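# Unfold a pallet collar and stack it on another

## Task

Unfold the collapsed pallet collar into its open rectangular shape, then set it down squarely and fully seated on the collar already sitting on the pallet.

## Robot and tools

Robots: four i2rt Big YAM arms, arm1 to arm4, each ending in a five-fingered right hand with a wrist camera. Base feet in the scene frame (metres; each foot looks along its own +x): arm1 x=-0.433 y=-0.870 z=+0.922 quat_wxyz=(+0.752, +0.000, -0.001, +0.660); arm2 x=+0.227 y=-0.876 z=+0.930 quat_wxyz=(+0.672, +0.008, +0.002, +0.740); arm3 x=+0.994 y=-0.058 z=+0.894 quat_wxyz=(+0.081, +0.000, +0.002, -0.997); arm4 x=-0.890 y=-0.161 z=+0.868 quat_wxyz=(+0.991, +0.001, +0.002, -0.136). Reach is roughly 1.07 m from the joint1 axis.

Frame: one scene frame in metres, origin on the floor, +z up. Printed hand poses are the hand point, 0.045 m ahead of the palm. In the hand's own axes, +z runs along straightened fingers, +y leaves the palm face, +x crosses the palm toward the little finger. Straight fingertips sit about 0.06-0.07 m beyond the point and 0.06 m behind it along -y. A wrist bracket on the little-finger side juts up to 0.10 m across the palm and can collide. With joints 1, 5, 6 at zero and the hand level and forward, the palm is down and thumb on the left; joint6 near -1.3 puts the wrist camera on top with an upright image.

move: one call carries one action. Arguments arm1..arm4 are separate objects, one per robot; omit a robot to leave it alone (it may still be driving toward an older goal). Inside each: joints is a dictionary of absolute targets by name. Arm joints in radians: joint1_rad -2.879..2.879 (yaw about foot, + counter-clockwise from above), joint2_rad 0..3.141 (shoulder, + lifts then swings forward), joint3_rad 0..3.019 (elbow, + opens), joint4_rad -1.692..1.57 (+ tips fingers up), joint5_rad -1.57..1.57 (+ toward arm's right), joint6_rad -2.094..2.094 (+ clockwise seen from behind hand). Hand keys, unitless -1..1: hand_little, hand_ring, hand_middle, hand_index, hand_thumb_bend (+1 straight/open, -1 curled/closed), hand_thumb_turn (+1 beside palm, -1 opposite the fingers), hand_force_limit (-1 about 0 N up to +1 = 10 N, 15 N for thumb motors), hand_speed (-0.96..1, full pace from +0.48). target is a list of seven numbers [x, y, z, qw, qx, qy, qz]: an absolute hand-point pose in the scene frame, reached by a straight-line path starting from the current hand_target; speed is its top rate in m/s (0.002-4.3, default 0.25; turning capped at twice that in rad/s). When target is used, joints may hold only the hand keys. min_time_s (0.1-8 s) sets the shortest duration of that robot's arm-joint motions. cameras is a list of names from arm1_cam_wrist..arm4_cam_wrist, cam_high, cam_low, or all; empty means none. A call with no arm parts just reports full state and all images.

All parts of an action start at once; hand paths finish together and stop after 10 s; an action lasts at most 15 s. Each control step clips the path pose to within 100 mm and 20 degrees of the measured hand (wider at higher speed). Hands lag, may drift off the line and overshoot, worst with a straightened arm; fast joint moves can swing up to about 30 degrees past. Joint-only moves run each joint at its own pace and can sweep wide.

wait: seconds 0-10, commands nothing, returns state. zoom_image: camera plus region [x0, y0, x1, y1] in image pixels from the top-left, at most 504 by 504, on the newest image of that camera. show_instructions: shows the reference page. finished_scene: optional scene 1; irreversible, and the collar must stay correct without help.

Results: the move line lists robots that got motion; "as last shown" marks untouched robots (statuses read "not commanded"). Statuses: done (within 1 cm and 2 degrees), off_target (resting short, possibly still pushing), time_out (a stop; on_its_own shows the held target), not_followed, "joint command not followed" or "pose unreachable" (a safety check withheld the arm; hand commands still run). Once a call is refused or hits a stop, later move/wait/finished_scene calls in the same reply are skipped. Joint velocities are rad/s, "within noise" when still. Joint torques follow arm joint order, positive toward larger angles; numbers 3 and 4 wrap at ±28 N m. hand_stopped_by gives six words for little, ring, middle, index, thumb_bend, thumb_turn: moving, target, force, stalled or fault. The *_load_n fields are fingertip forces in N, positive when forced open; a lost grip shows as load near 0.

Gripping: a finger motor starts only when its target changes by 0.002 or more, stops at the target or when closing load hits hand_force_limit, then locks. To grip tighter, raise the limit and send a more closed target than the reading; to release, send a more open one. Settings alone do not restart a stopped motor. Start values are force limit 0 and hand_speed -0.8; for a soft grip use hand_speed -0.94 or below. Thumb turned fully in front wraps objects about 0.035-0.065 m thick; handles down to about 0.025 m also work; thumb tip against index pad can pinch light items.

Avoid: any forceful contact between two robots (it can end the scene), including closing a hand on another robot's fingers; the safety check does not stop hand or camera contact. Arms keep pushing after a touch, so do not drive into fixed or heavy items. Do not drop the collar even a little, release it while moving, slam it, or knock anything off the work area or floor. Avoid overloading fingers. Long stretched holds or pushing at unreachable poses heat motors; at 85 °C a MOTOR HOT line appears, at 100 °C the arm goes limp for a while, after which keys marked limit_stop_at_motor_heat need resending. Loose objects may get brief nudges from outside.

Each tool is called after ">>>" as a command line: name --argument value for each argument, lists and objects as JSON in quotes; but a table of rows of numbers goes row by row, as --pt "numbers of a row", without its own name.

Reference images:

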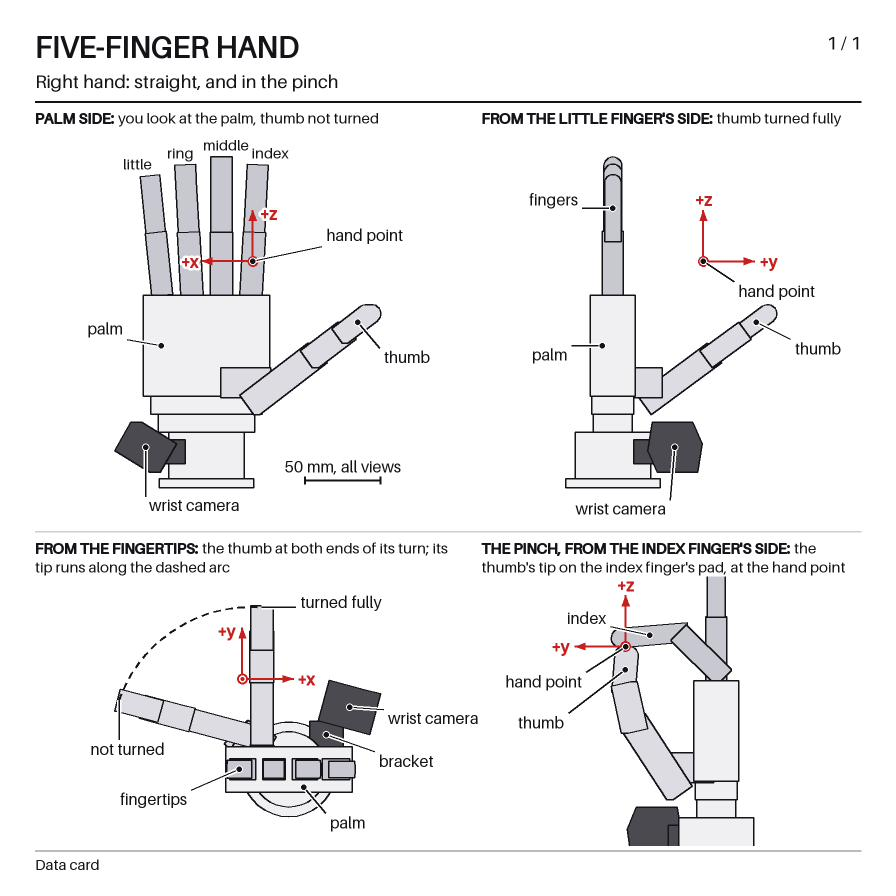

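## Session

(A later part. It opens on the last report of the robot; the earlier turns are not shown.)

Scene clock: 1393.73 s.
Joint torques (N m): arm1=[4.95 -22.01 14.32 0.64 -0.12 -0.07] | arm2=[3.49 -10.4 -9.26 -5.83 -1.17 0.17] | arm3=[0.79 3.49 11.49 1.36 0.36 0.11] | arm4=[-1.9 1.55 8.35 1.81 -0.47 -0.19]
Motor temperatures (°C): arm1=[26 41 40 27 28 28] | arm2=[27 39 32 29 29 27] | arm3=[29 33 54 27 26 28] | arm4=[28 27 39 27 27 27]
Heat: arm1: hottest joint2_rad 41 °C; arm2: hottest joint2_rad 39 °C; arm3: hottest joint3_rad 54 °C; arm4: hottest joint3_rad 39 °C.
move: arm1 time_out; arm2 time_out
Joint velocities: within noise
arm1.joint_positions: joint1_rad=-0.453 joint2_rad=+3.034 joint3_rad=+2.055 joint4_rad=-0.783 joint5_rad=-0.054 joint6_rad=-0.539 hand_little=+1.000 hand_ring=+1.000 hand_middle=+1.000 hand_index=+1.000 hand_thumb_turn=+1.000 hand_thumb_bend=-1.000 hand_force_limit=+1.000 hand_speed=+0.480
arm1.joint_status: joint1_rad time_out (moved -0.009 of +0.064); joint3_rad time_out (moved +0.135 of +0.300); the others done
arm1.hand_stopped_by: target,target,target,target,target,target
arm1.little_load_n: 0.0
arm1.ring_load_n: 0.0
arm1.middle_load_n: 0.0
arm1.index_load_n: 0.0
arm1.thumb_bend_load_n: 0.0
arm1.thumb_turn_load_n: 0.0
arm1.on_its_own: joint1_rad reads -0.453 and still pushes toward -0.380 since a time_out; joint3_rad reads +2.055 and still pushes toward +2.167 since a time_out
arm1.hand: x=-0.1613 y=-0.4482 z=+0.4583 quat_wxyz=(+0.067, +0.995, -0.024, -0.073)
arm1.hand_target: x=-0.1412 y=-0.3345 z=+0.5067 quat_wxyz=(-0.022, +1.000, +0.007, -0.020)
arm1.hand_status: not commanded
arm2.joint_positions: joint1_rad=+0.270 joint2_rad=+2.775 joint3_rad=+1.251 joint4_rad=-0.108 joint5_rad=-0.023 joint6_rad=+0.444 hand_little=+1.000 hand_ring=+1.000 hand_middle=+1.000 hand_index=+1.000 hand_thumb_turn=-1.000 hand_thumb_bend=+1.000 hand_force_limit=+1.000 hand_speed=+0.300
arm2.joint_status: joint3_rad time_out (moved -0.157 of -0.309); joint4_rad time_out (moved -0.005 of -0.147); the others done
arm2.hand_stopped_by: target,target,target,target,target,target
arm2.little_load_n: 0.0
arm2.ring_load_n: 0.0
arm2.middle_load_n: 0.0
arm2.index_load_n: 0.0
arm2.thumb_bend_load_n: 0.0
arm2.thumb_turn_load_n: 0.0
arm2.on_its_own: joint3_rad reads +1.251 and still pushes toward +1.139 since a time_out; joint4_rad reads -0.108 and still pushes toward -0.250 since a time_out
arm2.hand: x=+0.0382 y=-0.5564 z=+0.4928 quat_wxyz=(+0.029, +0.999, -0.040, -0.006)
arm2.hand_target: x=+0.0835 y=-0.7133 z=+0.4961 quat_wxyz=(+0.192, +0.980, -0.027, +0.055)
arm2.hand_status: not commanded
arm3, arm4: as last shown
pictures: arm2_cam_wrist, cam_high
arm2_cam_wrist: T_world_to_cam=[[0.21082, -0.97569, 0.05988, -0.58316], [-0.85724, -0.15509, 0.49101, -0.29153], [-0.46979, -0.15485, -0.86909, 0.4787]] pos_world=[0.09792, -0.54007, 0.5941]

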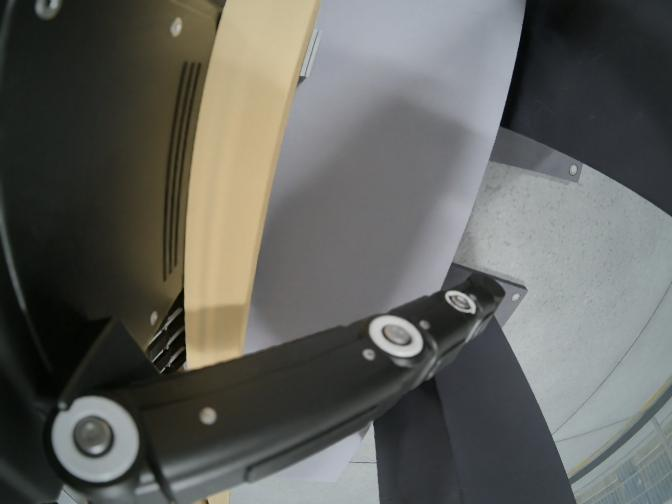

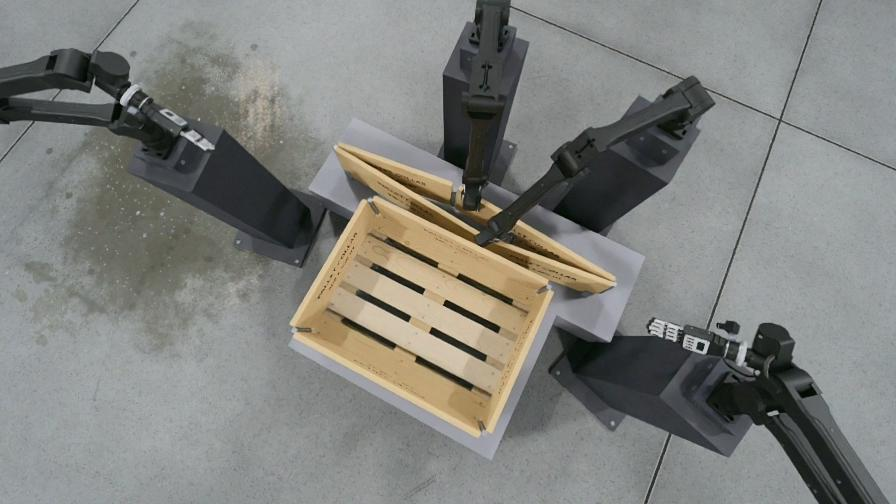

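>>> move --arm1 '{"target":[-0.145,-0.40,0.46,0,1,0,0],"speed":0.2}' --arm2 '{"target":[0.038,-0.575,0.45,0.06,0.998,-0.0314,0],"speed":0.2}' --cameras '["arm1_cam_wrist","arm2_cam_wrist"]'

Scene clock: 1398.63 s.
Joint torques (N m): arm1=[2.37 -20.19 4.89 0.4 0.1 -0.2] | arm2=[1.61 -15.44 -0.02 0.28 -0.45 -0.04] | arm3=[0.79 3.43 11.51 1.36 0.35 0.11] | arm4=[-1.61 1.61 8.46 1.77 -0.51 -0.15]
Motor temperatures (°C): arm1=[26 41 41 27 28 28] | arm2=[27 38 32 29 29 27] | arm3=[29 33 54 27 26 28] | arm4=[28 27 39 27 27 27]
Heat: arm1: hottest joint2_rad 41 °C; arm2: hottest joint2_rad 38 °C; arm3: hottest joint3_rad 54 °C; arm4: hottest joint3_rad 39 °C.
move: arm1 off_target; arm2 off_target
Joint velocities: within noise
arm1.joint_positions: joint1_rad=-0.451 joint2_rad=+3.019 joint3_rad=+1.983 joint4_rad=-0.605 joint5_rad=-0.005 joint6_rad=-0.539 hand_little=+1.000 hand_ring=+1.000 hand_middle=+1.000 hand_index=+1.000 hand_thumb_turn=+1.000 hand_thumb_bend=-1.000 hand_force_limit=+1.000 hand_speed=+0.480
arm1.joint_status: not commanded
arm1.hand_stopped_by: target,target,target,target,target,target
arm1.little_load_n: 0.0
arm1.ring_load_n: 0.0
arm1.middle_load_n: 0.0
arm1.index_load_n: 0.0
arm1.thumb_bend_load_n: 0.0
arm1.thumb_turn_load_n: 0.0
arm1.hand: x=-0.1468 y=-0.4418 z=+0.4401 quat_wxyz=(+0.028, +0.999, -0.021, -0.020)
arm1.hand_target: x=-0.1461 y=-0.4008 z=+0.4605 quat_wxyz=(+0.000, +1.000, +0.000, -0.001)
arm1.hand_status: off_target (0.046 m and 4.7 deg from the pose sent, 0.051 m and 11.7 deg at the start; pose on its path clipped on 8 of 41 steps)
arm2.joint_positions: joint1_rad=+0.268 joint2_rad=+2.853 joint3_rad=+1.364 joint4_rad=-0.146 joint5_rad=-0.028 joint6_rad=+0.444 hand_little=+1.000 hand_ring=+1.000 hand_middle=+1.000 hand_index=+1.000 hand_thumb_turn=-1.000 hand_thumb_bend=+1.000 hand_force_limit=+1.000 hand_speed=+0.300
arm2.joint_status: not commanded
arm2.hand_stopped_by: target,target,target,target,target,target
arm2.little_load_n: 0.0
arm2.ring_load_n: 0.0
arm2.middle_load_n: 0.0
arm2.index_load_n: 0.0
arm2.thumb_bend_load_n: 0.0
arm2.thumb_turn_load_n: 0.5
arm2.hand: x=+0.0312 y=-0.5404 z=+0.4648 quat_wxyz=(+0.031, +0.999, -0.040, -0.008)
arm2.hand_target: x=+0.0387 y=-0.5747 z=+0.4517 quat_wxyz=(+0.060, +0.998, -0.032, +0.000)
arm2.hand_status: off_target (0.038 m and 3.6 deg from the pose sent, 0.047 m and 3.8 deg at the start; pose on its path clipped on 14 of 41 steps)
arm3, arm4: as last shown
arm1_cam_wrist: T_world_to_cam=[[0.22171, -0.97488, 0.02159, -0.40422], [-0.82505, -0.17574, 0.53704, -0.42936], [-0.51975, -0.13688, -0.84328, 0.35052]] pos_world=[-0.08244, -0.42154, 0.53489]
arm2_cam_wrist: T_world_to_cam=[[0.21012, -0.9756, 0.06366, -0.5661], [-0.85561, -0.15199, 0.4948, -0.28142], [-0.47306, -0.15844, -0.86667, 0.45059]] pos_world=[0.09132, -0.52367, 0.5658]

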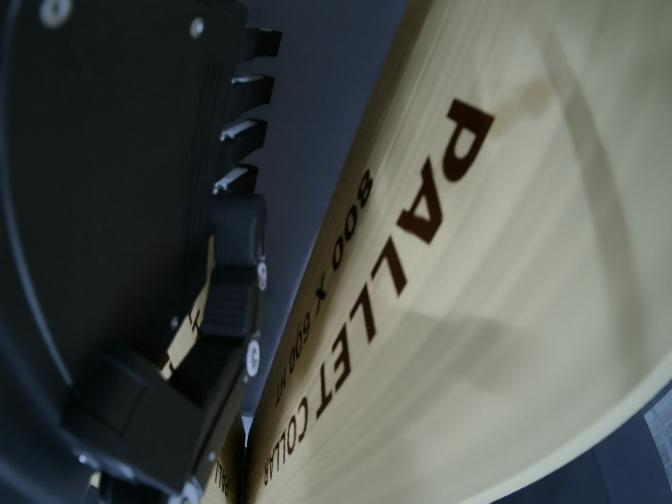

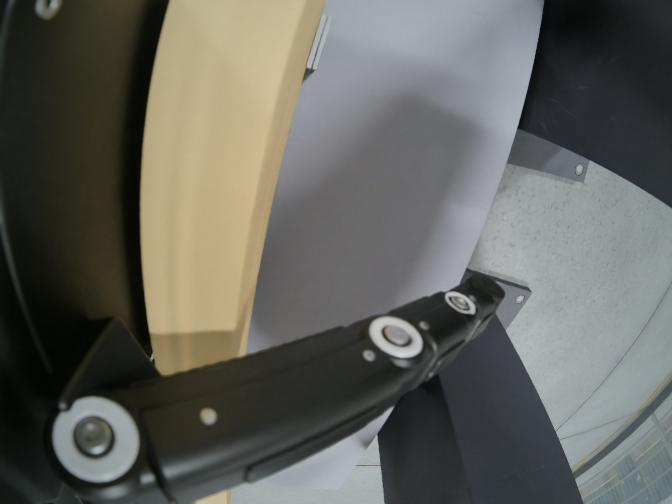

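>>> move --arm1 '{"target":[-0.145,-0.35,0.47,-0.04,0.999,0,0],"speed":0.3}' --arm2 '{"target":[0.038,-0.635,0.43,0.1,0.995,-0.0314,0],"speed":0.3}' --cameras '["cam_high"]'

>>> zoom_image --camera "cam_high" --region '[320, 140, 640, 320]'

Scene clock: 1405.00 s.
Joint torques (N m): arm1=[4.48 -20.95 9.7 0.51 -0.57 0.04] | arm2=[3.25 -12.69 -3.45 -0.75 -1.01 0.23] | arm3=[0.79 3.43 11.51 1.36 0.36 0.11] | arm4=[-1.61 1.67 8.4 1.88 -0.48 -0.18]
Motor temperatures (°C): arm1=[26 41 40 26 28 28] | arm2=[27 39 32 29 29 27] | arm3=[29 33 54 27 26 28] | arm4=[28 27 39 27 27 27]
Heat: arm1: hottest joint2_rad 41 °C; arm2: hottest joint2_rad 39 °C; arm3: hottest joint3_rad 54 °C; arm4: hottest joint3_rad 39 °C.
move: arm1 off_target; arm2 off_target
Joint velocities: within noise
arm1.joint_positions: joint1_rad=-0.449 joint2_rad=+3.018 joint3_rad=+1.984 joint4_rad=-0.604 joint5_rad=-0.031 joint6_rad=-0.539 hand_little=+1.000 hand_ring=+1.000 hand_middle=+1.000 hand_index=+1.000 hand_thumb_turn=+1.000 hand_thumb_bend=-1.000 hand_force_limit=+1.000 hand_speed=+0.480
arm1.joint_status: not commanded
arm1.hand_stopped_by: target,target,target,target,target,target
arm1.little_load_n: -0.5
arm1.ring_load_n: 0.0
arm1.middle_load_n: 0.0
arm1.index_load_n: 0.0
arm1.thumb_bend_load_n: 0.0
arm1.thumb_turn_load_n: 0.0
arm1.hand: x=-0.1508 y=-0.4373 z=+0.4406 quat_wxyz=(+0.020, +0.999, -0.021, -0.030)
arm1.hand_target: x=-0.1491 y=-0.3536 z=+0.4751 quat_wxyz=(-0.042, +0.999, +0.001, -0.003)
arm1.hand_status: off_target (0.092 m and 8.1 deg from the pose sent, 0.096 m and 8.5 deg at the start)
arm2.joint_positions: joint1_rad=+0.273 joint2_rad=+2.871 joint3_rad=+1.364 joint4_rad=-0.102 joint5_rad=-0.047 joint6_rad=+0.449 hand_little=+1.000 hand_ring=+1.000 hand_middle=+1.000 hand_index=+1.000 hand_thumb_turn=-1.000 hand_thumb_bend=+1.000 hand_force_limit=+1.000 hand_speed=+0.300
arm2.joint_status: not commanded
arm2.hand_stopped_by: target,target,target,target,target,target
arm2.little_load_n: 0.0
arm2.ring_load_n: 0.0
arm2.middle_load_n: 0.0
arm2.index_load_n: 0.0
arm2.thumb_bend_load_n: 0.0
arm2.thumb_turn_load_n: 0.0
arm2.hand: x=+0.0258 y=-0.5419 z=+0.4571 quat_wxyz=(+0.023, +0.999, -0.040, -0.021)
arm2.hand_target: x=+0.0431 y=-0.6313 z=+0.4381 quat_wxyz=(+0.099, +0.995, -0.032, +0.002)
arm2.hand_status: off_target (0.098 m and 9.2 deg from the pose sent, 0.101 m and 8.0 deg at the start)
arm3, arm4: as last shown

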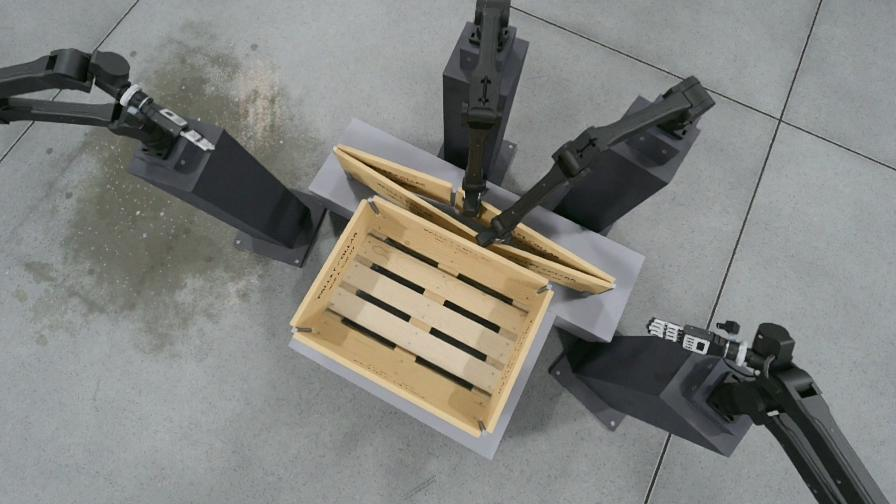

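Scaled by 1.575.

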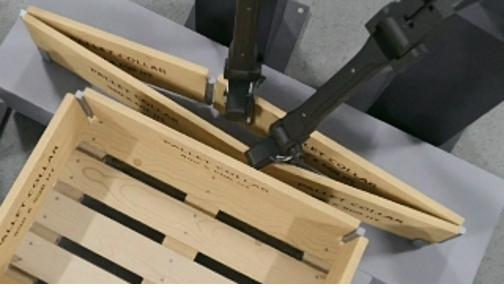

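>>> move --arm1 '{"joints":{"joint1_rad":-0.36,"joint2_rad":2.99,"joint3_rad":2.27,"joint4_rad":-0.60},"min_time_s":1.5}' --arm2 '{"joints":{"joint1_rad":0.29,"joint2_rad":2.94,"joint3_rad":1.08,"joint4_rad":-0.2},"min_time_s":1.5}' --cameras '["cam_high"]'

>>> zoom_image --camera "cam_high" --region '[320, 140, 640, 320]'

Scene clock: 1428.70 s.
Joint torques (N m): arm1=[6.95 -23.47 14.43 0.96 -0.18 -0.01] | arm2=[2.43 -7.24 -9.31 -4.63 -1.23 0.16] | arm3=[0.73 3.43 11.51 1.37 0.35 0.11] | arm4=[-1.49 1.26 8.35 1.76 -0.45 -0.19]
Motor temperatures (°C): arm1=[26 41 43 26 28 28] | arm2=[27 38 33 29 29 27] | arm3=[29 33 54 27 26 28] | arm4=[28 27 39 27 27 27]
Heat: arm1: hottest joint3_rad 43 °C; arm2: hottest joint2_rad 38 °C; arm3: hottest joint3_rad 54 °C; arm4: hottest joint3_rad 39 °C.
move: arm1 time_out; arm2 time_out
Joint velocities: within noise
arm1.joint_positions: joint1_rad=-0.458 joint2_rad=+3.074 joint3_rad=+2.077 joint4_rad=-0.636 joint5_rad=-0.042 joint6_rad=-0.534 hand_little=+1.000 hand_ring=+1.000 hand_middle=+1.000 hand_index=+1.000 hand_thumb_turn=+1.000 hand_thumb_bend=-1.000 hand_force_limit=+1.000 hand_speed=+0.480
arm1.joint_status: joint1_rad time_out (moved -0.009 of +0.089); joint3_rad time_out (moved +0.093 of +0.286); the others done
arm1.hand_stopped_by: target,target,target,target,target,target
arm1.little_load_n: 0.0
arm1.ring_load_n: 0.0
arm1.middle_load_n: 0.0
arm1.index_load_n: 0.0
arm1.thumb_bend_load_n: 0.0
arm1.thumb_turn_load_n: 0.0
arm1.on_its_own: joint1_rad reads -0.458 and still pushes toward -0.360 since a time_out; joint3_rad reads +2.077 and still pushes toward +2.190 since a time_out
arm1.hand: x=-0.1426 y=-0.4286 z=+0.4263 quat_wxyz=(+0.015, +0.999, -0.028, -0.034)
arm1.hand_target: x=-0.1309 y=-0.2920 z=+0.4931 quat_wxyz=(-0.086, +0.996, +0.013, +0.021)
arm1.hand_status: not commanded
arm2.joint_positions: joint1_rad=+0.267 joint2_rad=+2.812 joint3_rad=+1.269 joint4_rad=-0.085 joint5_rad=-0.040 joint6_rad=+0.451 hand_little=+1.000 hand_ring=+1.000 hand_middle=+1.000 hand_index=+1.000 hand_thumb_turn=-1.000 hand_thumb_bend=+1.000 hand_force_limit=+1.000 hand_speed=+0.300
arm2.joint_status: joint3_rad time_out (moved -0.096 of -0.284); joint4_rad time_out (moved +0.018 of -0.098); the others done
arm2.hand_stopped_by: target,target,target,target,target,target
arm2.little_load_n: 0.0
arm2.ring_load_n: 0.0
arm2.middle_load_n: 0.0
arm2.index_load_n: 0.0
arm2.thumb_bend_load_n: 0.0
arm2.thumb_turn_load_n: 0.0
arm2.on_its_own: joint3_rad reads +1.269 and still pushes toward +1.154 since a time_out; joint4_rad reads -0.085 and still pushes toward -0.200 since a time_out; joint5_rad reads -0.040 and still pushes toward -0.070 since a time_out
arm2.hand: x=+0.0369 y=-0.5610 z=+0.4792 quat_wxyz=(+0.031, +0.998, -0.044, -0.015)
arm2.hand_target: x=+0.0897 y=-0.7293 z=+0.4744 quat_wxyz=(+0.198, +0.978, -0.045, +0.046)
arm2.hand_status: not commanded
arm3, arm4: as last shown

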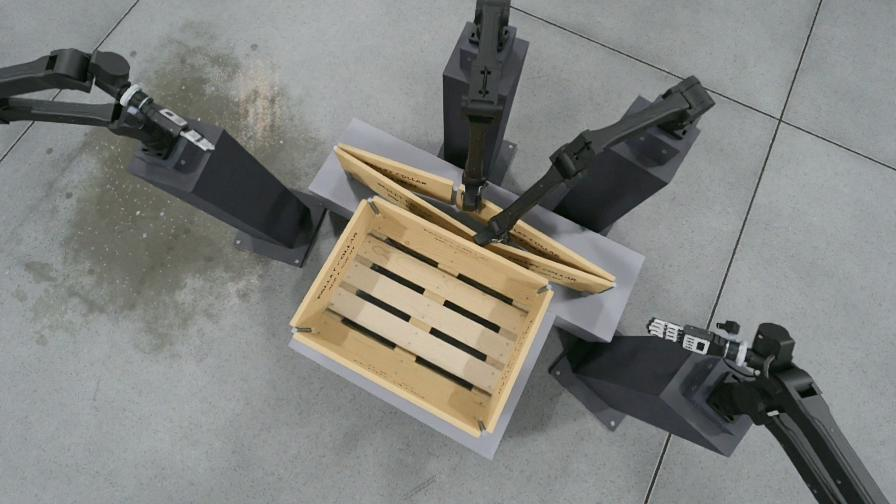

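Scaled by 1.575.

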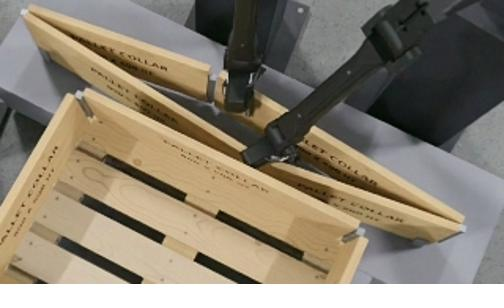

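>>> move --arm1 '{"target":[-0.14,-0.45,0.45,0,1,0,0],"speed":0.2}' --arm2 '{"target":[0.035,-0.585,0.45,0.06,0.995,-0.07,0],"speed":0.2}'

>>> move --arm1 '{"target":[-0.15,-0.46,0.60,0,1,0,0],"speed":0.25}'

>>> move --arm1 '{"target":[-0.32,-0.46,0.62,0,0.9976,-0.07,0],"speed":0.25,"joints":{"hand_thumb_bend":1}}' --cameras '["arm1_cam_wrist","cam_high"]'

Scene clock: 1460.77 s.
Joint torques (N m): arm1=[-1.96 -17.03 3.85 0.25 0.1 -0.33] | arm2=[1.73 -14.74 -0.39 0.32 -0.47 0.28] | arm3=[0.79 3.49 11.49 1.37 0.36 0.11] | arm4=[-1.61 1.9 8.38 1.73 -0.47 -0.16]
Motor temperatures (°C): arm1=[27 45 46 26 28 28] | arm2=[27 37 35 30 30 27] | arm3=[29 33 54 27 26 27] | arm4=[28 27 39 27 27 27]
Heat: arm1: hottest joint3_rad 46 °C; arm2: hottest joint2_rad 37 °C; arm3: hottest joint3_rad 54 °C; arm4: hottest joint3_rad 39 °C.
move: arm1 off_target; arm2 off_target
Joint velocities: within noise
arm1.joint_positions: joint1_rad=-0.447 joint2_rad=+2.955 joint3_rad=+1.842 joint4_rad=-0.482 joint5_rad=-0.002 joint6_rad=-0.577 hand_little=+1.000 hand_ring=+1.000 hand_middle=+1.000 hand_index=+1.000 hand_thumb_turn=+1.000 hand_thumb_bend=-1.000 hand_force_limit=+1.000 hand_speed=+0.480
arm1.joint_status: not commanded
arm1.hand_stopped_by: target,target,target,target,target,target
arm1.little_load_n: 0.0
arm1.ring_load_n: 0.0
arm1.middle_load_n: 0.0
arm1.index_load_n: 0.0
arm1.thumb_bend_load_n: 0.0
arm1.thumb_turn_load_n: 0.0
arm1.hand: x=-0.1527 y=-0.4526 z=+0.4472 quat_wxyz=(+0.009, +1.000, +0.000, -0.007)
arm1.hand_target: x=-0.1400 y=-0.4500 z=+0.4502 quat_wxyz=(+0.000, +1.000, +0.000, +0.000)
arm1.hand_status: off_target (0.013 m and 1.3 deg from the pose sent, 0.032 m and 5.3 deg at the start; pose on its path clipped on 9 of 48 steps)
arm2.joint_positions: joint1_rad=+0.266 joint2_rad=+2.844 joint3_rad=+1.332 joint4_rad=-0.109 joint5_rad=-0.032 joint6_rad=+0.495 hand_little=+1.000 hand_ring=+1.000 hand_middle=+1.000 hand_index=+1.000 hand_thumb_turn=-1.000 hand_thumb_bend=+1.000 hand_force_limit=+1.000 hand_speed=+0.300
arm2.joint_status: not commanded
arm2.hand_stopped_by: target,target,target,target,target,target
arm2.little_load_n: 0.0
arm2.ring_load_n: 0.0
arm2.middle_load_n: 0.0
arm2.index_load_n: 0.5
arm2.thumb_bend_load_n: 0.0
arm2.thumb_turn_load_n: 0.0
arm2.hand: x=+0.0306 y=-0.5441 z=+0.4668 quat_wxyz=(+0.026, +0.997, -0.067, -0.012)
arm2.hand_target: x=+0.0364 y=-0.5844 z=+0.4522 quat_wxyz=(+0.060, +0.996, -0.070, +0.001)
arm2.hand_status: off_target (0.044 m and 4.1 deg from the pose sent, 0.038 m and 4.8 deg at the start; pose on its path clipped on 16 of 48 steps)
arm3, arm4: as last shown
arm4.middle_load_n: -0.5
pictures: none

Scene clock: 1462.23 s.
Joint torques (N m): arm1=[-1.55 -16.21 4.25 -0.53 0.07 -0.3] | arm2=[1.96 -15.09 -0.66 0.2 -0.4 0.24] | arm3=[0.79 3.43 11.51 1.37 0.35 0.11] | arm4=[-1.44 1.61 8.36 1.8 -0.42 -0.16]
Motor temperatures (°C): arm1=[27 45 45 26 28 28] | arm2=[27 37 34 30 30 27] | arm3=[29 33 54 27 26 27] | arm4=[28 27 39 27 27 27]
Heat: arm1: hottest joint2_rad 45 °C; arm2: hottest joint2_rad 37 °C; arm3: hottest joint3_rad 54 °C; arm4: hottest joint3_rad 39 °C.
move: arm1 done
Joint velocities: within noise
arm1.joint_positions: joint1_rad=-0.447 joint2_rad=+2.564 joint3_rad=+1.513 joint4_rad=-0.504 joint5_rad=-0.002 joint6_rad=-0.577 hand_little=+1.000 hand_ring=+1.000 hand_middle=+1.000 hand_index=+1.000 hand_thumb_turn=+1.000 hand_thumb_bend=-1.000 hand_force_limit=+1.000 hand_speed=+0.480
arm1.joint_status: not commanded
arm1.hand_stopped_by: target,target,target,target,target,target
arm1.little_load_n: 0.0
arm1.ring_load_n: 0.0
arm1.middle_load_n: 0.0
arm1.index_load_n: 0.0
arm1.thumb_bend_load_n: 0.0
arm1.thumb_turn_load_n: 0.0
arm1.hand: x=-0.1523 y=-0.4521 z=+0.6019 quat_wxyz=(-0.007, +1.000, +0.000, +0.004)
arm1.hand_target: x=-0.1501 y=-0.4599 z=+0.6000 quat_wxyz=(+0.000, +1.000, +0.000, +0.000)
arm1.hand_status: done (0.008 m and 0.9 deg from the pose sent, 0.153 m and 1.3 deg at the start)
arm2, arm3, arm4: as last shown
arm2.index_load_n: 0.0
arm2.hand_target: x=+0.0364 y=-0.5845 z=+0.4523 quat_wxyz=(+0.060, +0.996, -0.070, +0.001)
arm4.middle_load_n: 0.0
arm4.thumb_bend_load_n: -0.5
arm4.thumb_turn_load_n: 0.5
pictures: none

Scene clock: 1463.90 s.
Joint torques (N m): arm1=[-0.73 -15.27 2.54 0.23 0.1 -0.05] | arm2=[1.44 -14.51 -0.54 0.06 -0.4 0.29] | arm3=[0.79 3.49 11.49 1.36 0.35 0.11] | arm4=[-1.61 1.49 8.47 1.74 -0.45 -0.17]
Motor temperatures (°C): arm1=[27 45 45 26 28 28] | arm2=[27 37 34 30 30 27] | arm3=[29 33 54 27 26 27] | arm4=[28 27 39 27 27 27]
Heat: arm1: hottest joint2_rad 45 °C; arm2: hottest joint2_rad 37 °C; arm3: hottest joint3_rad 54 °C; arm4: hottest joint3_rad 39 °C.
move: arm1 off_target
Joint velocities: within noise
arm1.joint_positions: joint1_rad=-0.185 joint2_rad=+2.456 joint3_rad=+1.231 joint4_rad=-0.374 joint5_rad=-0.004 joint6_rad=-0.190 hand_little=+1.000 hand_ring=+1.000 hand_middle=+1.000 hand_index=+1.000 hand_thumb_turn=+1.000 hand_thumb_bend=+1.000 hand_force_limit=+1.000 hand_speed=+0.480
arm1.joint_status: all done
arm1.hand_stopped_by: target,target,target,target,target,target
arm1.little_load_n: 0.0
arm1.ring_load_n: 0.0
arm1.middle_load_n: 0.0
arm1.index_load_n: 0.0
arm1.thumb_bend_load_n: 0.0
arm1.thumb_turn_load_n: 0.0
arm1.hand: x=-0.3220 y=-0.4692 z=+0.6144 quat_wxyz=(+0.013, +0.998, -0.063, -0.005)
arm1.hand_target: x=-0.3200 y=-0.4601 z=+0.6201 quat_wxyz=(+0.000, +0.998, -0.070, +0.000)
arm1.hand_status: off_target (0.011 m and 1.8 deg from the pose sent, 0.169 m and 8.1 deg at the start)
arm2, arm3, arm4: as last shown
arm4.thumb_bend_load_n: 0.0
arm4.thumb_turn_load_n: 0.0
arm1_cam_wrist: T_world_to_cam=[[0.13923, -0.99026, -0.00049, -0.41607], [-0.85522, -0.12049, 0.50407, -0.63583], [-0.49922, -0.06976, -0.86367, 0.45343]] pos_world=[-0.25949, -0.457, 0.7119]

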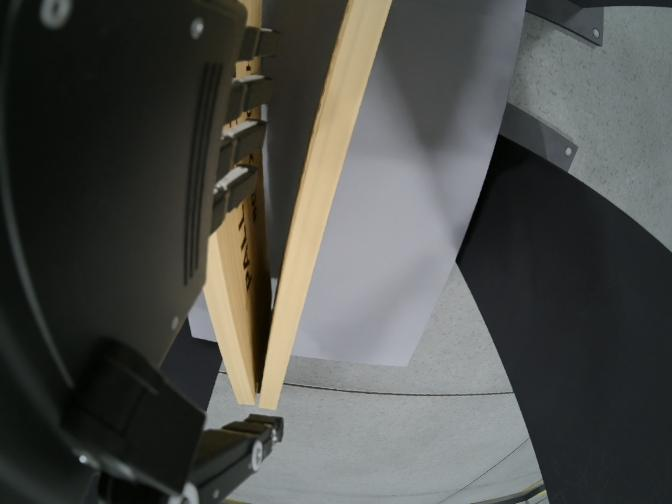

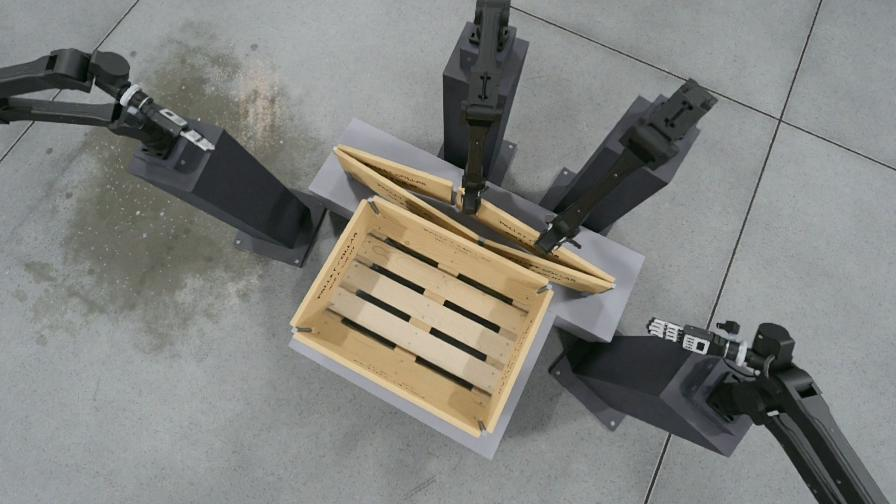

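>>> move --arm1 '{"target":[-0.33,-0.480,0.60,0,0.9986,-0.052,0],"speed":0.2,"joints":{"hand_thumb_turn":-1}}' --cameras '["arm1_cam_wrist"]'

Scene clock: 1474.70 s.
Joint torques (N m): arm1=[0.21 -12.98 2.22 0.27 0.11 -0.28] | arm2=[1.38 -14.68 -0.51 0.13 -0.45 0.29] | arm3=[0.79 3.49 11.51 1.37 0.35 0.11] | arm4=[-1.2 1.9 8.34 1.81 -0.47 -0.14]
Motor temperatures (°C): arm1=[27 44 43 26 27 28] | arm2=[27 37 34 30 30 27] | arm3=[29 33 54 27 26 27] | arm4=[28 27 39 27 27 27]
Heat: arm1: hottest joint2_rad 44 °C; arm2: hottest joint2_rad 37 °C; arm3: hottest joint3_rad 54 °C; arm4: hottest joint3_rad 39 °C.
move: arm1 done
Joint velocities: within noise
arm1.joint_positions: joint1_rad=-0.185 joint2_rad=+2.462 joint3_rad=+1.186 joint4_rad=-0.298 joint5_rad=-0.003 joint6_rad=-0.190 hand_little=+1.000 hand_ring=+1.000 hand_middle=+1.000 hand_index=+1.000 hand_thumb_turn=-1.000 hand_thumb_bend=+1.000 hand_force_limit=+1.000 hand_speed=+0.480
arm1.joint_status: all done
arm1.hand_stopped_by: target,target,target,target,target,target
arm1.little_load_n: 0.0
arm1.ring_load_n: 0.0
arm1.middle_load_n: 0.0
arm1.index_load_n: 0.0
arm1.thumb_bend_load_n: 0.0
arm1.thumb_turn_load_n: 0.0
arm1.hand: x=-0.3253 y=-0.4795 z=+0.6044 quat_wxyz=(+0.001, +0.998, -0.063, -0.002)
arm1.hand_target: x=-0.3300 y=-0.4802 z=+0.6000 quat_wxyz=(+0.000, +0.999, -0.052, +0.000)
arm1.hand_status: done (0.006 m and 1.3 deg from the pose sent, 0.020 m and 2.0 deg at the start)
arm2: as last shown
arm3.joint_positions: joint1_rad=+0.313 joint2_rad=+0.153 joint3_rad=+0.386 joint4_rad=-0.983 joint5_rad=+0.393 joint6_rad=-0.869 hand_little=+1.000 hand_ring=+1.000 hand_middle=+1.000 hand_index=+1.000 hand_thumb_turn=+1.000 hand_thumb_bend=+1.000 hand_force_limit=+0.000 hand_speed=-0.800
arm3.joint_status: not commanded
arm3.hand_stopped_by: target,target,target,target,target,target
arm3.little_load_n: 0.0
arm3.ring_load_n: 0.0
arm3.middle_load_n: 0.0
arm3.index_load_n: 0.0
arm3.thumb_bend_load_n: 0.0
arm3.thumb_turn_load_n: 0.0
arm3.hand: x=+0.8018 y=-0.0466 z=+1.0264 quat_wxyz=(+0.426, -0.178, -0.885, +0.066)
arm3.hand_target: x=+0.7996 y=-0.0494 z=+1.0493 quat_wxyz=(+0.442, -0.183, -0.875, +0.082)
arm3.hand_status: not commanded
arm4.joint_positions: joint1_rad=-0.612 joint2_rad=+0.409 joint3_rad=+0.101 joint4_rad=-0.483 joint5_rad=-0.781 joint6_rad=-1.919 hand_little=+1.000 hand_ring=+1.000 hand_middle=+1.000 hand_index=+1.000 hand_thumb_turn=+1.000 hand_thumb_bend=+1.000 hand_force_limit=+0.000 hand_speed=-0.800
arm4.joint_status: not commanded
arm4.hand_stopped_by: target,target,target,target,target,target
arm4.little_load_n: 0.0
arm4.ring_load_n: 0.0
arm4.middle_load_n: 0.0
arm4.index_load_n: 0.0
arm4.thumb_bend_load_n: 0.0
arm4.thumb_turn_load_n: 0.0
arm4.hand: x=-0.6687 y=-0.2915 z=+0.9043 quat_wxyz=(-0.084, +0.864, -0.088, +0.489)
arm4.hand_target: x=-0.6692 y=-0.2919 z=+0.9003 quat_wxyz=(-0.081, +0.865, -0.083, +0.489)
arm4.hand_status: not commanded
arm1_cam_wrist: T_world_to_cam=[[0.13898, -0.99005, -0.02222, -0.41265], [-0.85923, -0.13171, 0.49434, -0.63564], [-0.49235, -0.04961, -0.86898, 0.45747]] pos_world=[-0.26358, -0.46957, 0.70259]

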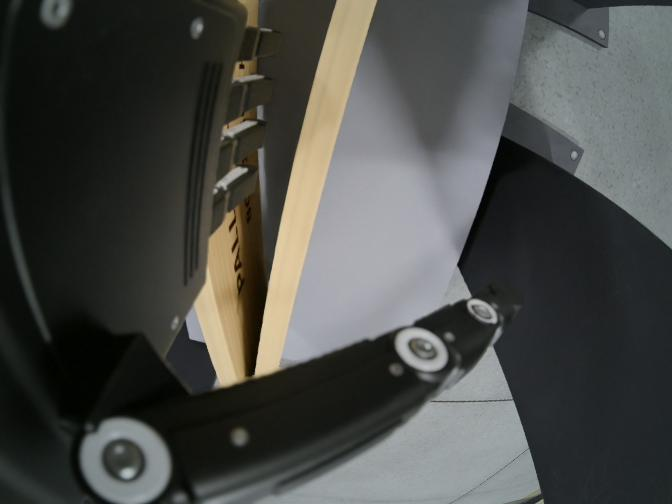

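>>> move --arm1 '{"target":[-0.335,-0.486,0.455,0,0.9986,-0.052,0],"speed":0.15}' --cameras '["arm1_cam_wrist"]'

Scene clock: 1478.70 s.
Joint torques (N m): arm1=[0.26 -13.74 1.72 -0.09 0.05 -0.23] | arm2=[2.32 -14.51 -0.68 0.05 -0.42 0.21] | arm3=[0.79 3.43 11.52 1.39 0.35 0.11] | arm4=[-1.85 1.32 8.4 1.8 -0.46 -0.18]
Motor temperatures (°C): arm1=[26 43 43 26 27 28] | arm2=[27 37 33 29 29 27] | arm3=[29 33 54 27 26 27] | arm4=[28 27 39 27 27 27]
Heat: arm1: hottest joint2_rad 43 °C; arm2: hottest joint2_rad 37 °C; arm3: hottest joint3_rad 54 °C; arm4: hottest joint3_rad 39 °C.
move: arm1 done
Joint velocities: within noise
arm1.joint_positions: joint1_rad=-0.178 joint2_rad=+2.833 joint3_rad=+1.412 joint4_rad=-0.153 joint5_rad=-0.002 joint6_rad=-0.190 hand_little=+1.000 hand_ring=+1.000 hand_middle=+1.000 hand_index=+1.000 hand_thumb_turn=-1.000 hand_thumb_bend=+1.000 hand_force_limit=+1.000 hand_speed=+0.480
arm1.joint_status: not commanded
arm1.hand_stopped_by: target,target,target,target,target,target
arm1.little_load_n: 0.0
arm1.ring_load_n: 0.0
arm1.middle_load_n: 0.0
arm1.index_load_n: 0.0
arm1.thumb_bend_load_n: 0.0
arm1.thumb_turn_load_n: 0.0
arm1.hand: x=-0.3305 y=-0.4873 z=+0.4574 quat_wxyz=(+0.001, +0.998, -0.059, -0.001)
arm1.hand_target: x=-0.3350 y=-0.4860 z=+0.4550 quat_wxyz=(+0.000, +0.999, -0.052, +0.000)
arm1.hand_status: done (0.005 m and 0.8 deg from the pose sent, 0.150 m and 1.3 deg at the start)
arm2, arm3, arm4: as last shown
arm2.joint_positions: joint1_rad=+0.267 joint2_rad=+2.846 joint3_rad=+1.334 joint4_rad=-0.108 joint5_rad=-0.032 joint6_rad=+0.497 hand_little=+1.000 hand_ring=+1.000 hand_middle=+1.000 hand_index=+1.000 hand_thumb_turn=-1.000 hand_thumb_bend=+1.000 hand_force_limit=+1.000 hand_speed=+0.300
arm2.hand: x=+0.0301 y=-0.5439 z=+0.4660 quat_wxyz=(+0.026, +0.997, -0.067, -0.012)
arm1_cam_wrist: T_world_to_cam=[[0.14617, -0.98899, -0.02297, -0.41973], [-0.8592, -0.13843, 0.49256, -0.5709], [-0.49032, -0.05226, -0.86998, 0.32671]] pos_world=[-0.26897, -0.47706, 0.55579]

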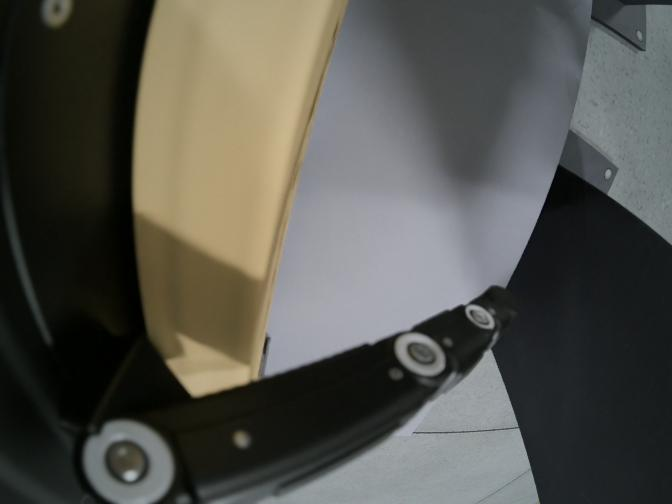

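>>> move --arm1 '{"target":[-0.335,-0.575,0.45,0.08,0.996,-0.052,0],"speed":0.2}' --arm2 '{"target":[0.035,-0.635,0.44,0.1,0.993,-0.07,0],"speed":0.2}' --cameras '["cam_high"]'

>>> zoom_image --camera "cam_high" --region '[320, 140, 640, 320]'

Scene clock: 1482.53 s.
Joint torques (N m): arm1=[-2.9 -11.52 -4.7 -1.57 0.83 -0.52] | arm2=[3.14 -12.34 -3.84 -0.42 -1.13 0.45] | arm3=[0.85 3.43 11.51 1.37 0.35 0.11] | arm4=[-1.67 1.55 8.28 1.68 -0.47 -0.18]
Motor temperatures (°C): arm1=[26 43 42 26 27 28] | arm2=[27 37 33 29 29 27] | arm3=[29 33 54 27 26 27] | arm4=[28 27 39 27 27 27]
Heat: arm1: hottest joint2_rad 43 °C; arm2: hottest joint2_rad 37 °C; arm3: hottest joint3_rad 54 °C; arm4: hottest joint3_rad 39 °C.
move: arm1 off_target; arm2 off_target
Joint velocities: within noise
arm1.joint_positions: joint1_rad=-0.178 joint2_rad=+2.832 joint3_rad=+1.400 joint4_rad=-0.153 joint5_rad=+0.018 joint6_rad=-0.191 hand_little=+1.000 hand_ring=+1.000 hand_middle=+1.000 hand_index=+1.000 hand_thumb_turn=-1.000 hand_thumb_bend=+1.000 hand_force_limit=+1.000 hand_speed=+0.480
arm1.joint_status: not commanded
arm1.hand_stopped_by: target,target,target,target,target,target
arm1.little_load_n: 0.0
arm1.ring_load_n: 0.0
arm1.middle_load_n: 0.0
arm1.index_load_n: 0.0
arm1.thumb_bend_load_n: 0.0
arm1.thumb_turn_load_n: 0.0
arm1.hand: x=-0.3292 y=-0.4960 z=+0.4575 quat_wxyz=(+0.009, +0.998, -0.058, +0.007)
arm1.hand_target: x=-0.3379 y=-0.5714 z=+0.4530 quat_wxyz=(+0.079, +0.996, -0.051, -0.002)
arm1.hand_status: off_target (0.080 m and 8.2 deg from the pose sent, 0.088 m and 9.1 deg at the start)
arm2.joint_positions: joint1_rad=+0.274 joint2_rad=+2.855 joint3_rad=+1.334 joint4_rad=-0.093 joint5_rad=-0.050 joint6_rad=+0.498 hand_little=+1.000 hand_ring=+1.000 hand_middle=+1.000 hand_index=+1.000 hand_thumb_turn=-1.000 hand_thumb_bend=+1.000 hand_force_limit=+1.000 hand_speed=+0.300
arm2.joint_status: not commanded
arm2.hand_stopped_by: target,target,target,target,target,target
arm2.little_load_n: 0.0
arm2.ring_load_n: 0.0
arm2.middle_load_n: 0.0
arm2.index_load_n: 0.0
arm2.thumb_bend_load_n: 0.0
arm2.thumb_turn_load_n: 0.0
arm2.hand: x=+0.0249 y=-0.5477 z=+0.4633 quat_wxyz=(+0.027, +0.997, -0.064, -0.021)
arm2.hand_target: x=+0.0397 y=-0.6316 z=+0.4468 quat_wxyz=(+0.099, +0.993, -0.070, +0.003)
arm2.hand_status: off_target (0.091 m and 8.8 deg from the pose sent, 0.095 m and 8.6 deg at the start)
arm3, arm4: as last shown

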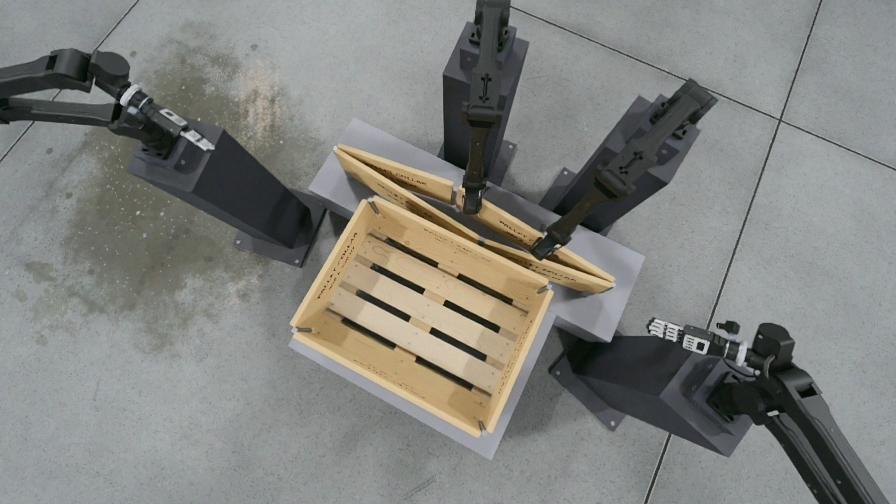

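Scaled by 1.575.

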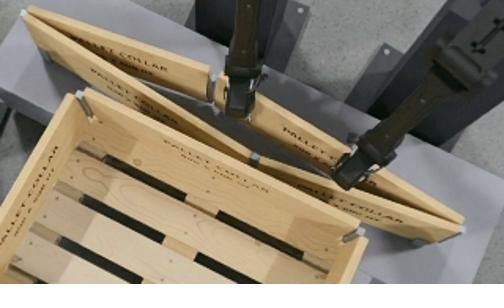

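>>> move --arm1 '{"joints":{"joint2_rad":2.99,"joint3_rad":1.24,"joint4_rad":-0.25},"min_time_s":2}' --arm2 '{"joints":{"joint2_rad":3.03,"joint3_rad":1.18,"joint4_rad":-0.2},"min_time_s":2}' --cameras '["cam_high","arm1_cam_wrist"]'

>>> zoom_image --camera "cam_high" --region '[320, 140, 640, 320]'

Scene clock: 1494.57 s.
Joint torques (N m): arm1=[-2.67 -2.49 -8.98 -3.69 0.53 -0.46] | arm2=[2.32 -4.78 -9.4 -4.36 -0.97 0.54] | arm3=[0.79 3.43 11.49 1.37 0.35 0.11] | arm4=[-1.61 1.38 8.43 1.65 -0.46 -0.17]
Motor temperatures (°C): arm1=[26 41 41 27 28 28] | arm2=[27 37 33 29 30 27] | arm3=[29 33 54 27 26 27] | arm4=[28 27 39 27 27 27]
Heat: arm1: hottest joint2_rad 41 °C; arm2: hottest joint2_rad 37 °C; arm3: hottest joint3_rad 54 °C; arm4: hottest joint3_rad 39 °C.
move: arm1 time_out; arm2 time_out
Joint velocities: within noise
arm1.joint_positions: joint1_rad=-0.180 joint2_rad=+2.834 joint3_rad=+1.374 joint4_rad=-0.153 joint5_rad=+0.026 joint6_rad=-0.200 hand_little=+1.000 hand_ring=+1.000 hand_middle=+1.000 hand_index=+1.000 hand_thumb_turn=-1.000 hand_thumb_bend=+1.000 hand_force_limit=+1.000 hand_speed=+0.480
arm1.joint_status: joint2_rad time_out (moved +0.002 of +0.158); joint3_rad time_out (moved -0.026 of -0.160); joint4_rad time_out (moved +0.000 of -0.097)
arm1.hand_stopped_by: target,target,target,target,target,target
arm1.little_load_n: 0.0
arm1.ring_load_n: 0.0
arm1.middle_load_n: 2.0
arm1.index_load_n: 0.0
arm1.thumb_bend_load_n: 0.0
arm1.thumb_turn_load_n: 0.0
arm1.on_its_own: joint2_rad reads +2.834 and still pushes toward +2.990 since a time_out; joint3_rad reads +1.374 and still pushes toward +1.261 since a time_out; joint4_rad reads -0.153 and still pushes toward -0.250 since a time_out
arm1.hand: x=-0.3319 y=-0.5143 z=+0.4573 quat_wxyz=(+0.024, +0.998, -0.055, +0.007)
arm1.hand_target: x=-0.3815 y=-0.6972 z=+0.4448 quat_wxyz=(+0.200, +0.978, -0.048, -0.037)
arm1.hand_status: not commanded
arm2.joint_positions: joint1_rad=+0.282 joint2_rad=+2.870 joint3_rad=+1.321 joint4_rad=-0.093 joint5_rad=-0.053 joint6_rad=+0.495 hand_little=+1.000 hand_ring=+1.000 hand_middle=+1.000 hand_index=+1.000 hand_thumb_turn=-1.000 hand_thumb_bend=+1.000 hand_force_limit=+1.000 hand_speed=+0.300
arm2.joint_status: joint2_rad time_out (moved +0.015 of +0.175); joint3_rad time_out (moved -0.012 of -0.154); joint4_rad time_out (moved +0.000 of -0.107)
arm2.hand_stopped_by: target,target,target,target,target,target
arm2.little_load_n: 0.0
arm2.ring_load_n: 0.5
arm2.middle_load_n: 0.0
arm2.index_load_n: 0.0
arm2.thumb_bend_load_n: 0.0
arm2.thumb_turn_load_n: 0.0
arm2.on_its_own: joint2_rad reads +2.870 and still pushes toward +3.030 since a time_out; joint3_rad reads +1.321 and still pushes toward +1.209 since a time_out; joint4_rad reads -0.093 and still pushes toward -0.200 since a time_out; joint6_rad reads +0.495 and still pushes toward +0.540 since a time_out
arm2.hand: x=+0.0284 y=-0.5653 z=+0.4587 quat_wxyz=(+0.040, +0.997, -0.059, -0.016)
arm2.hand_target: x=+0.0902 y=-0.7496 z=+0.4468 quat_wxyz=(+0.212, +0.973, -0.073, +0.062)
arm2.hand_status: not commanded
arm3, arm4: as last shown
arm4.middle_load_n: -0.5
arm4.thumb_turn_load_n: -0.5
pictures: arm1_cam_wrist, cam_high
arm1_cam_wrist: T_world_to_cam=[[0.15426, -0.9877, 0.02543, -0.46495], [-0.8648, -0.12253, 0.48693, -0.56697], [-0.47783, -0.09711, -0.87307, 0.3069]] pos_world=[-0.27195, -0.4989, 0.55585]

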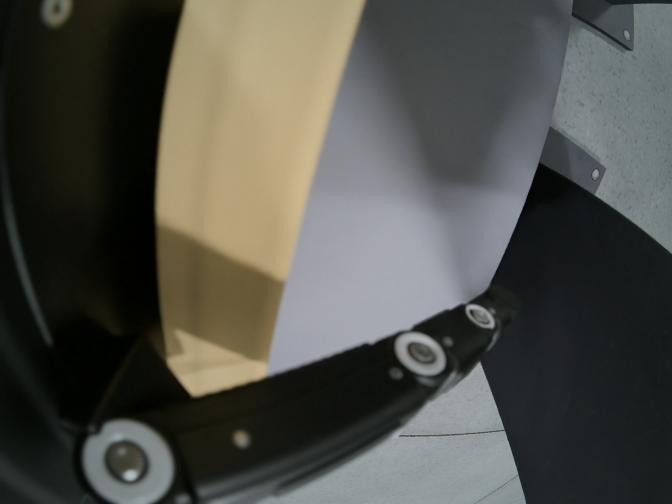

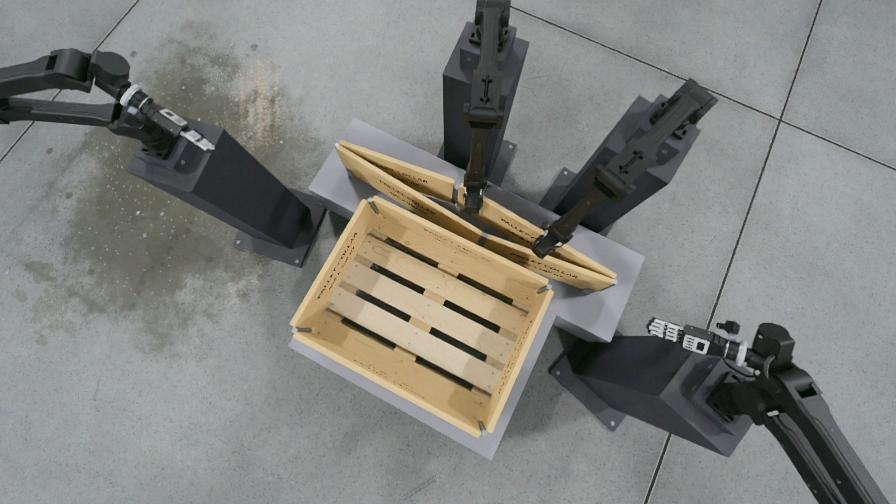

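Scaled by 1.575.

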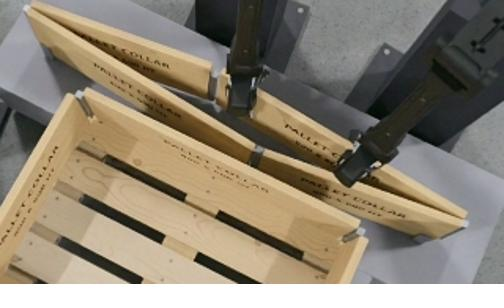

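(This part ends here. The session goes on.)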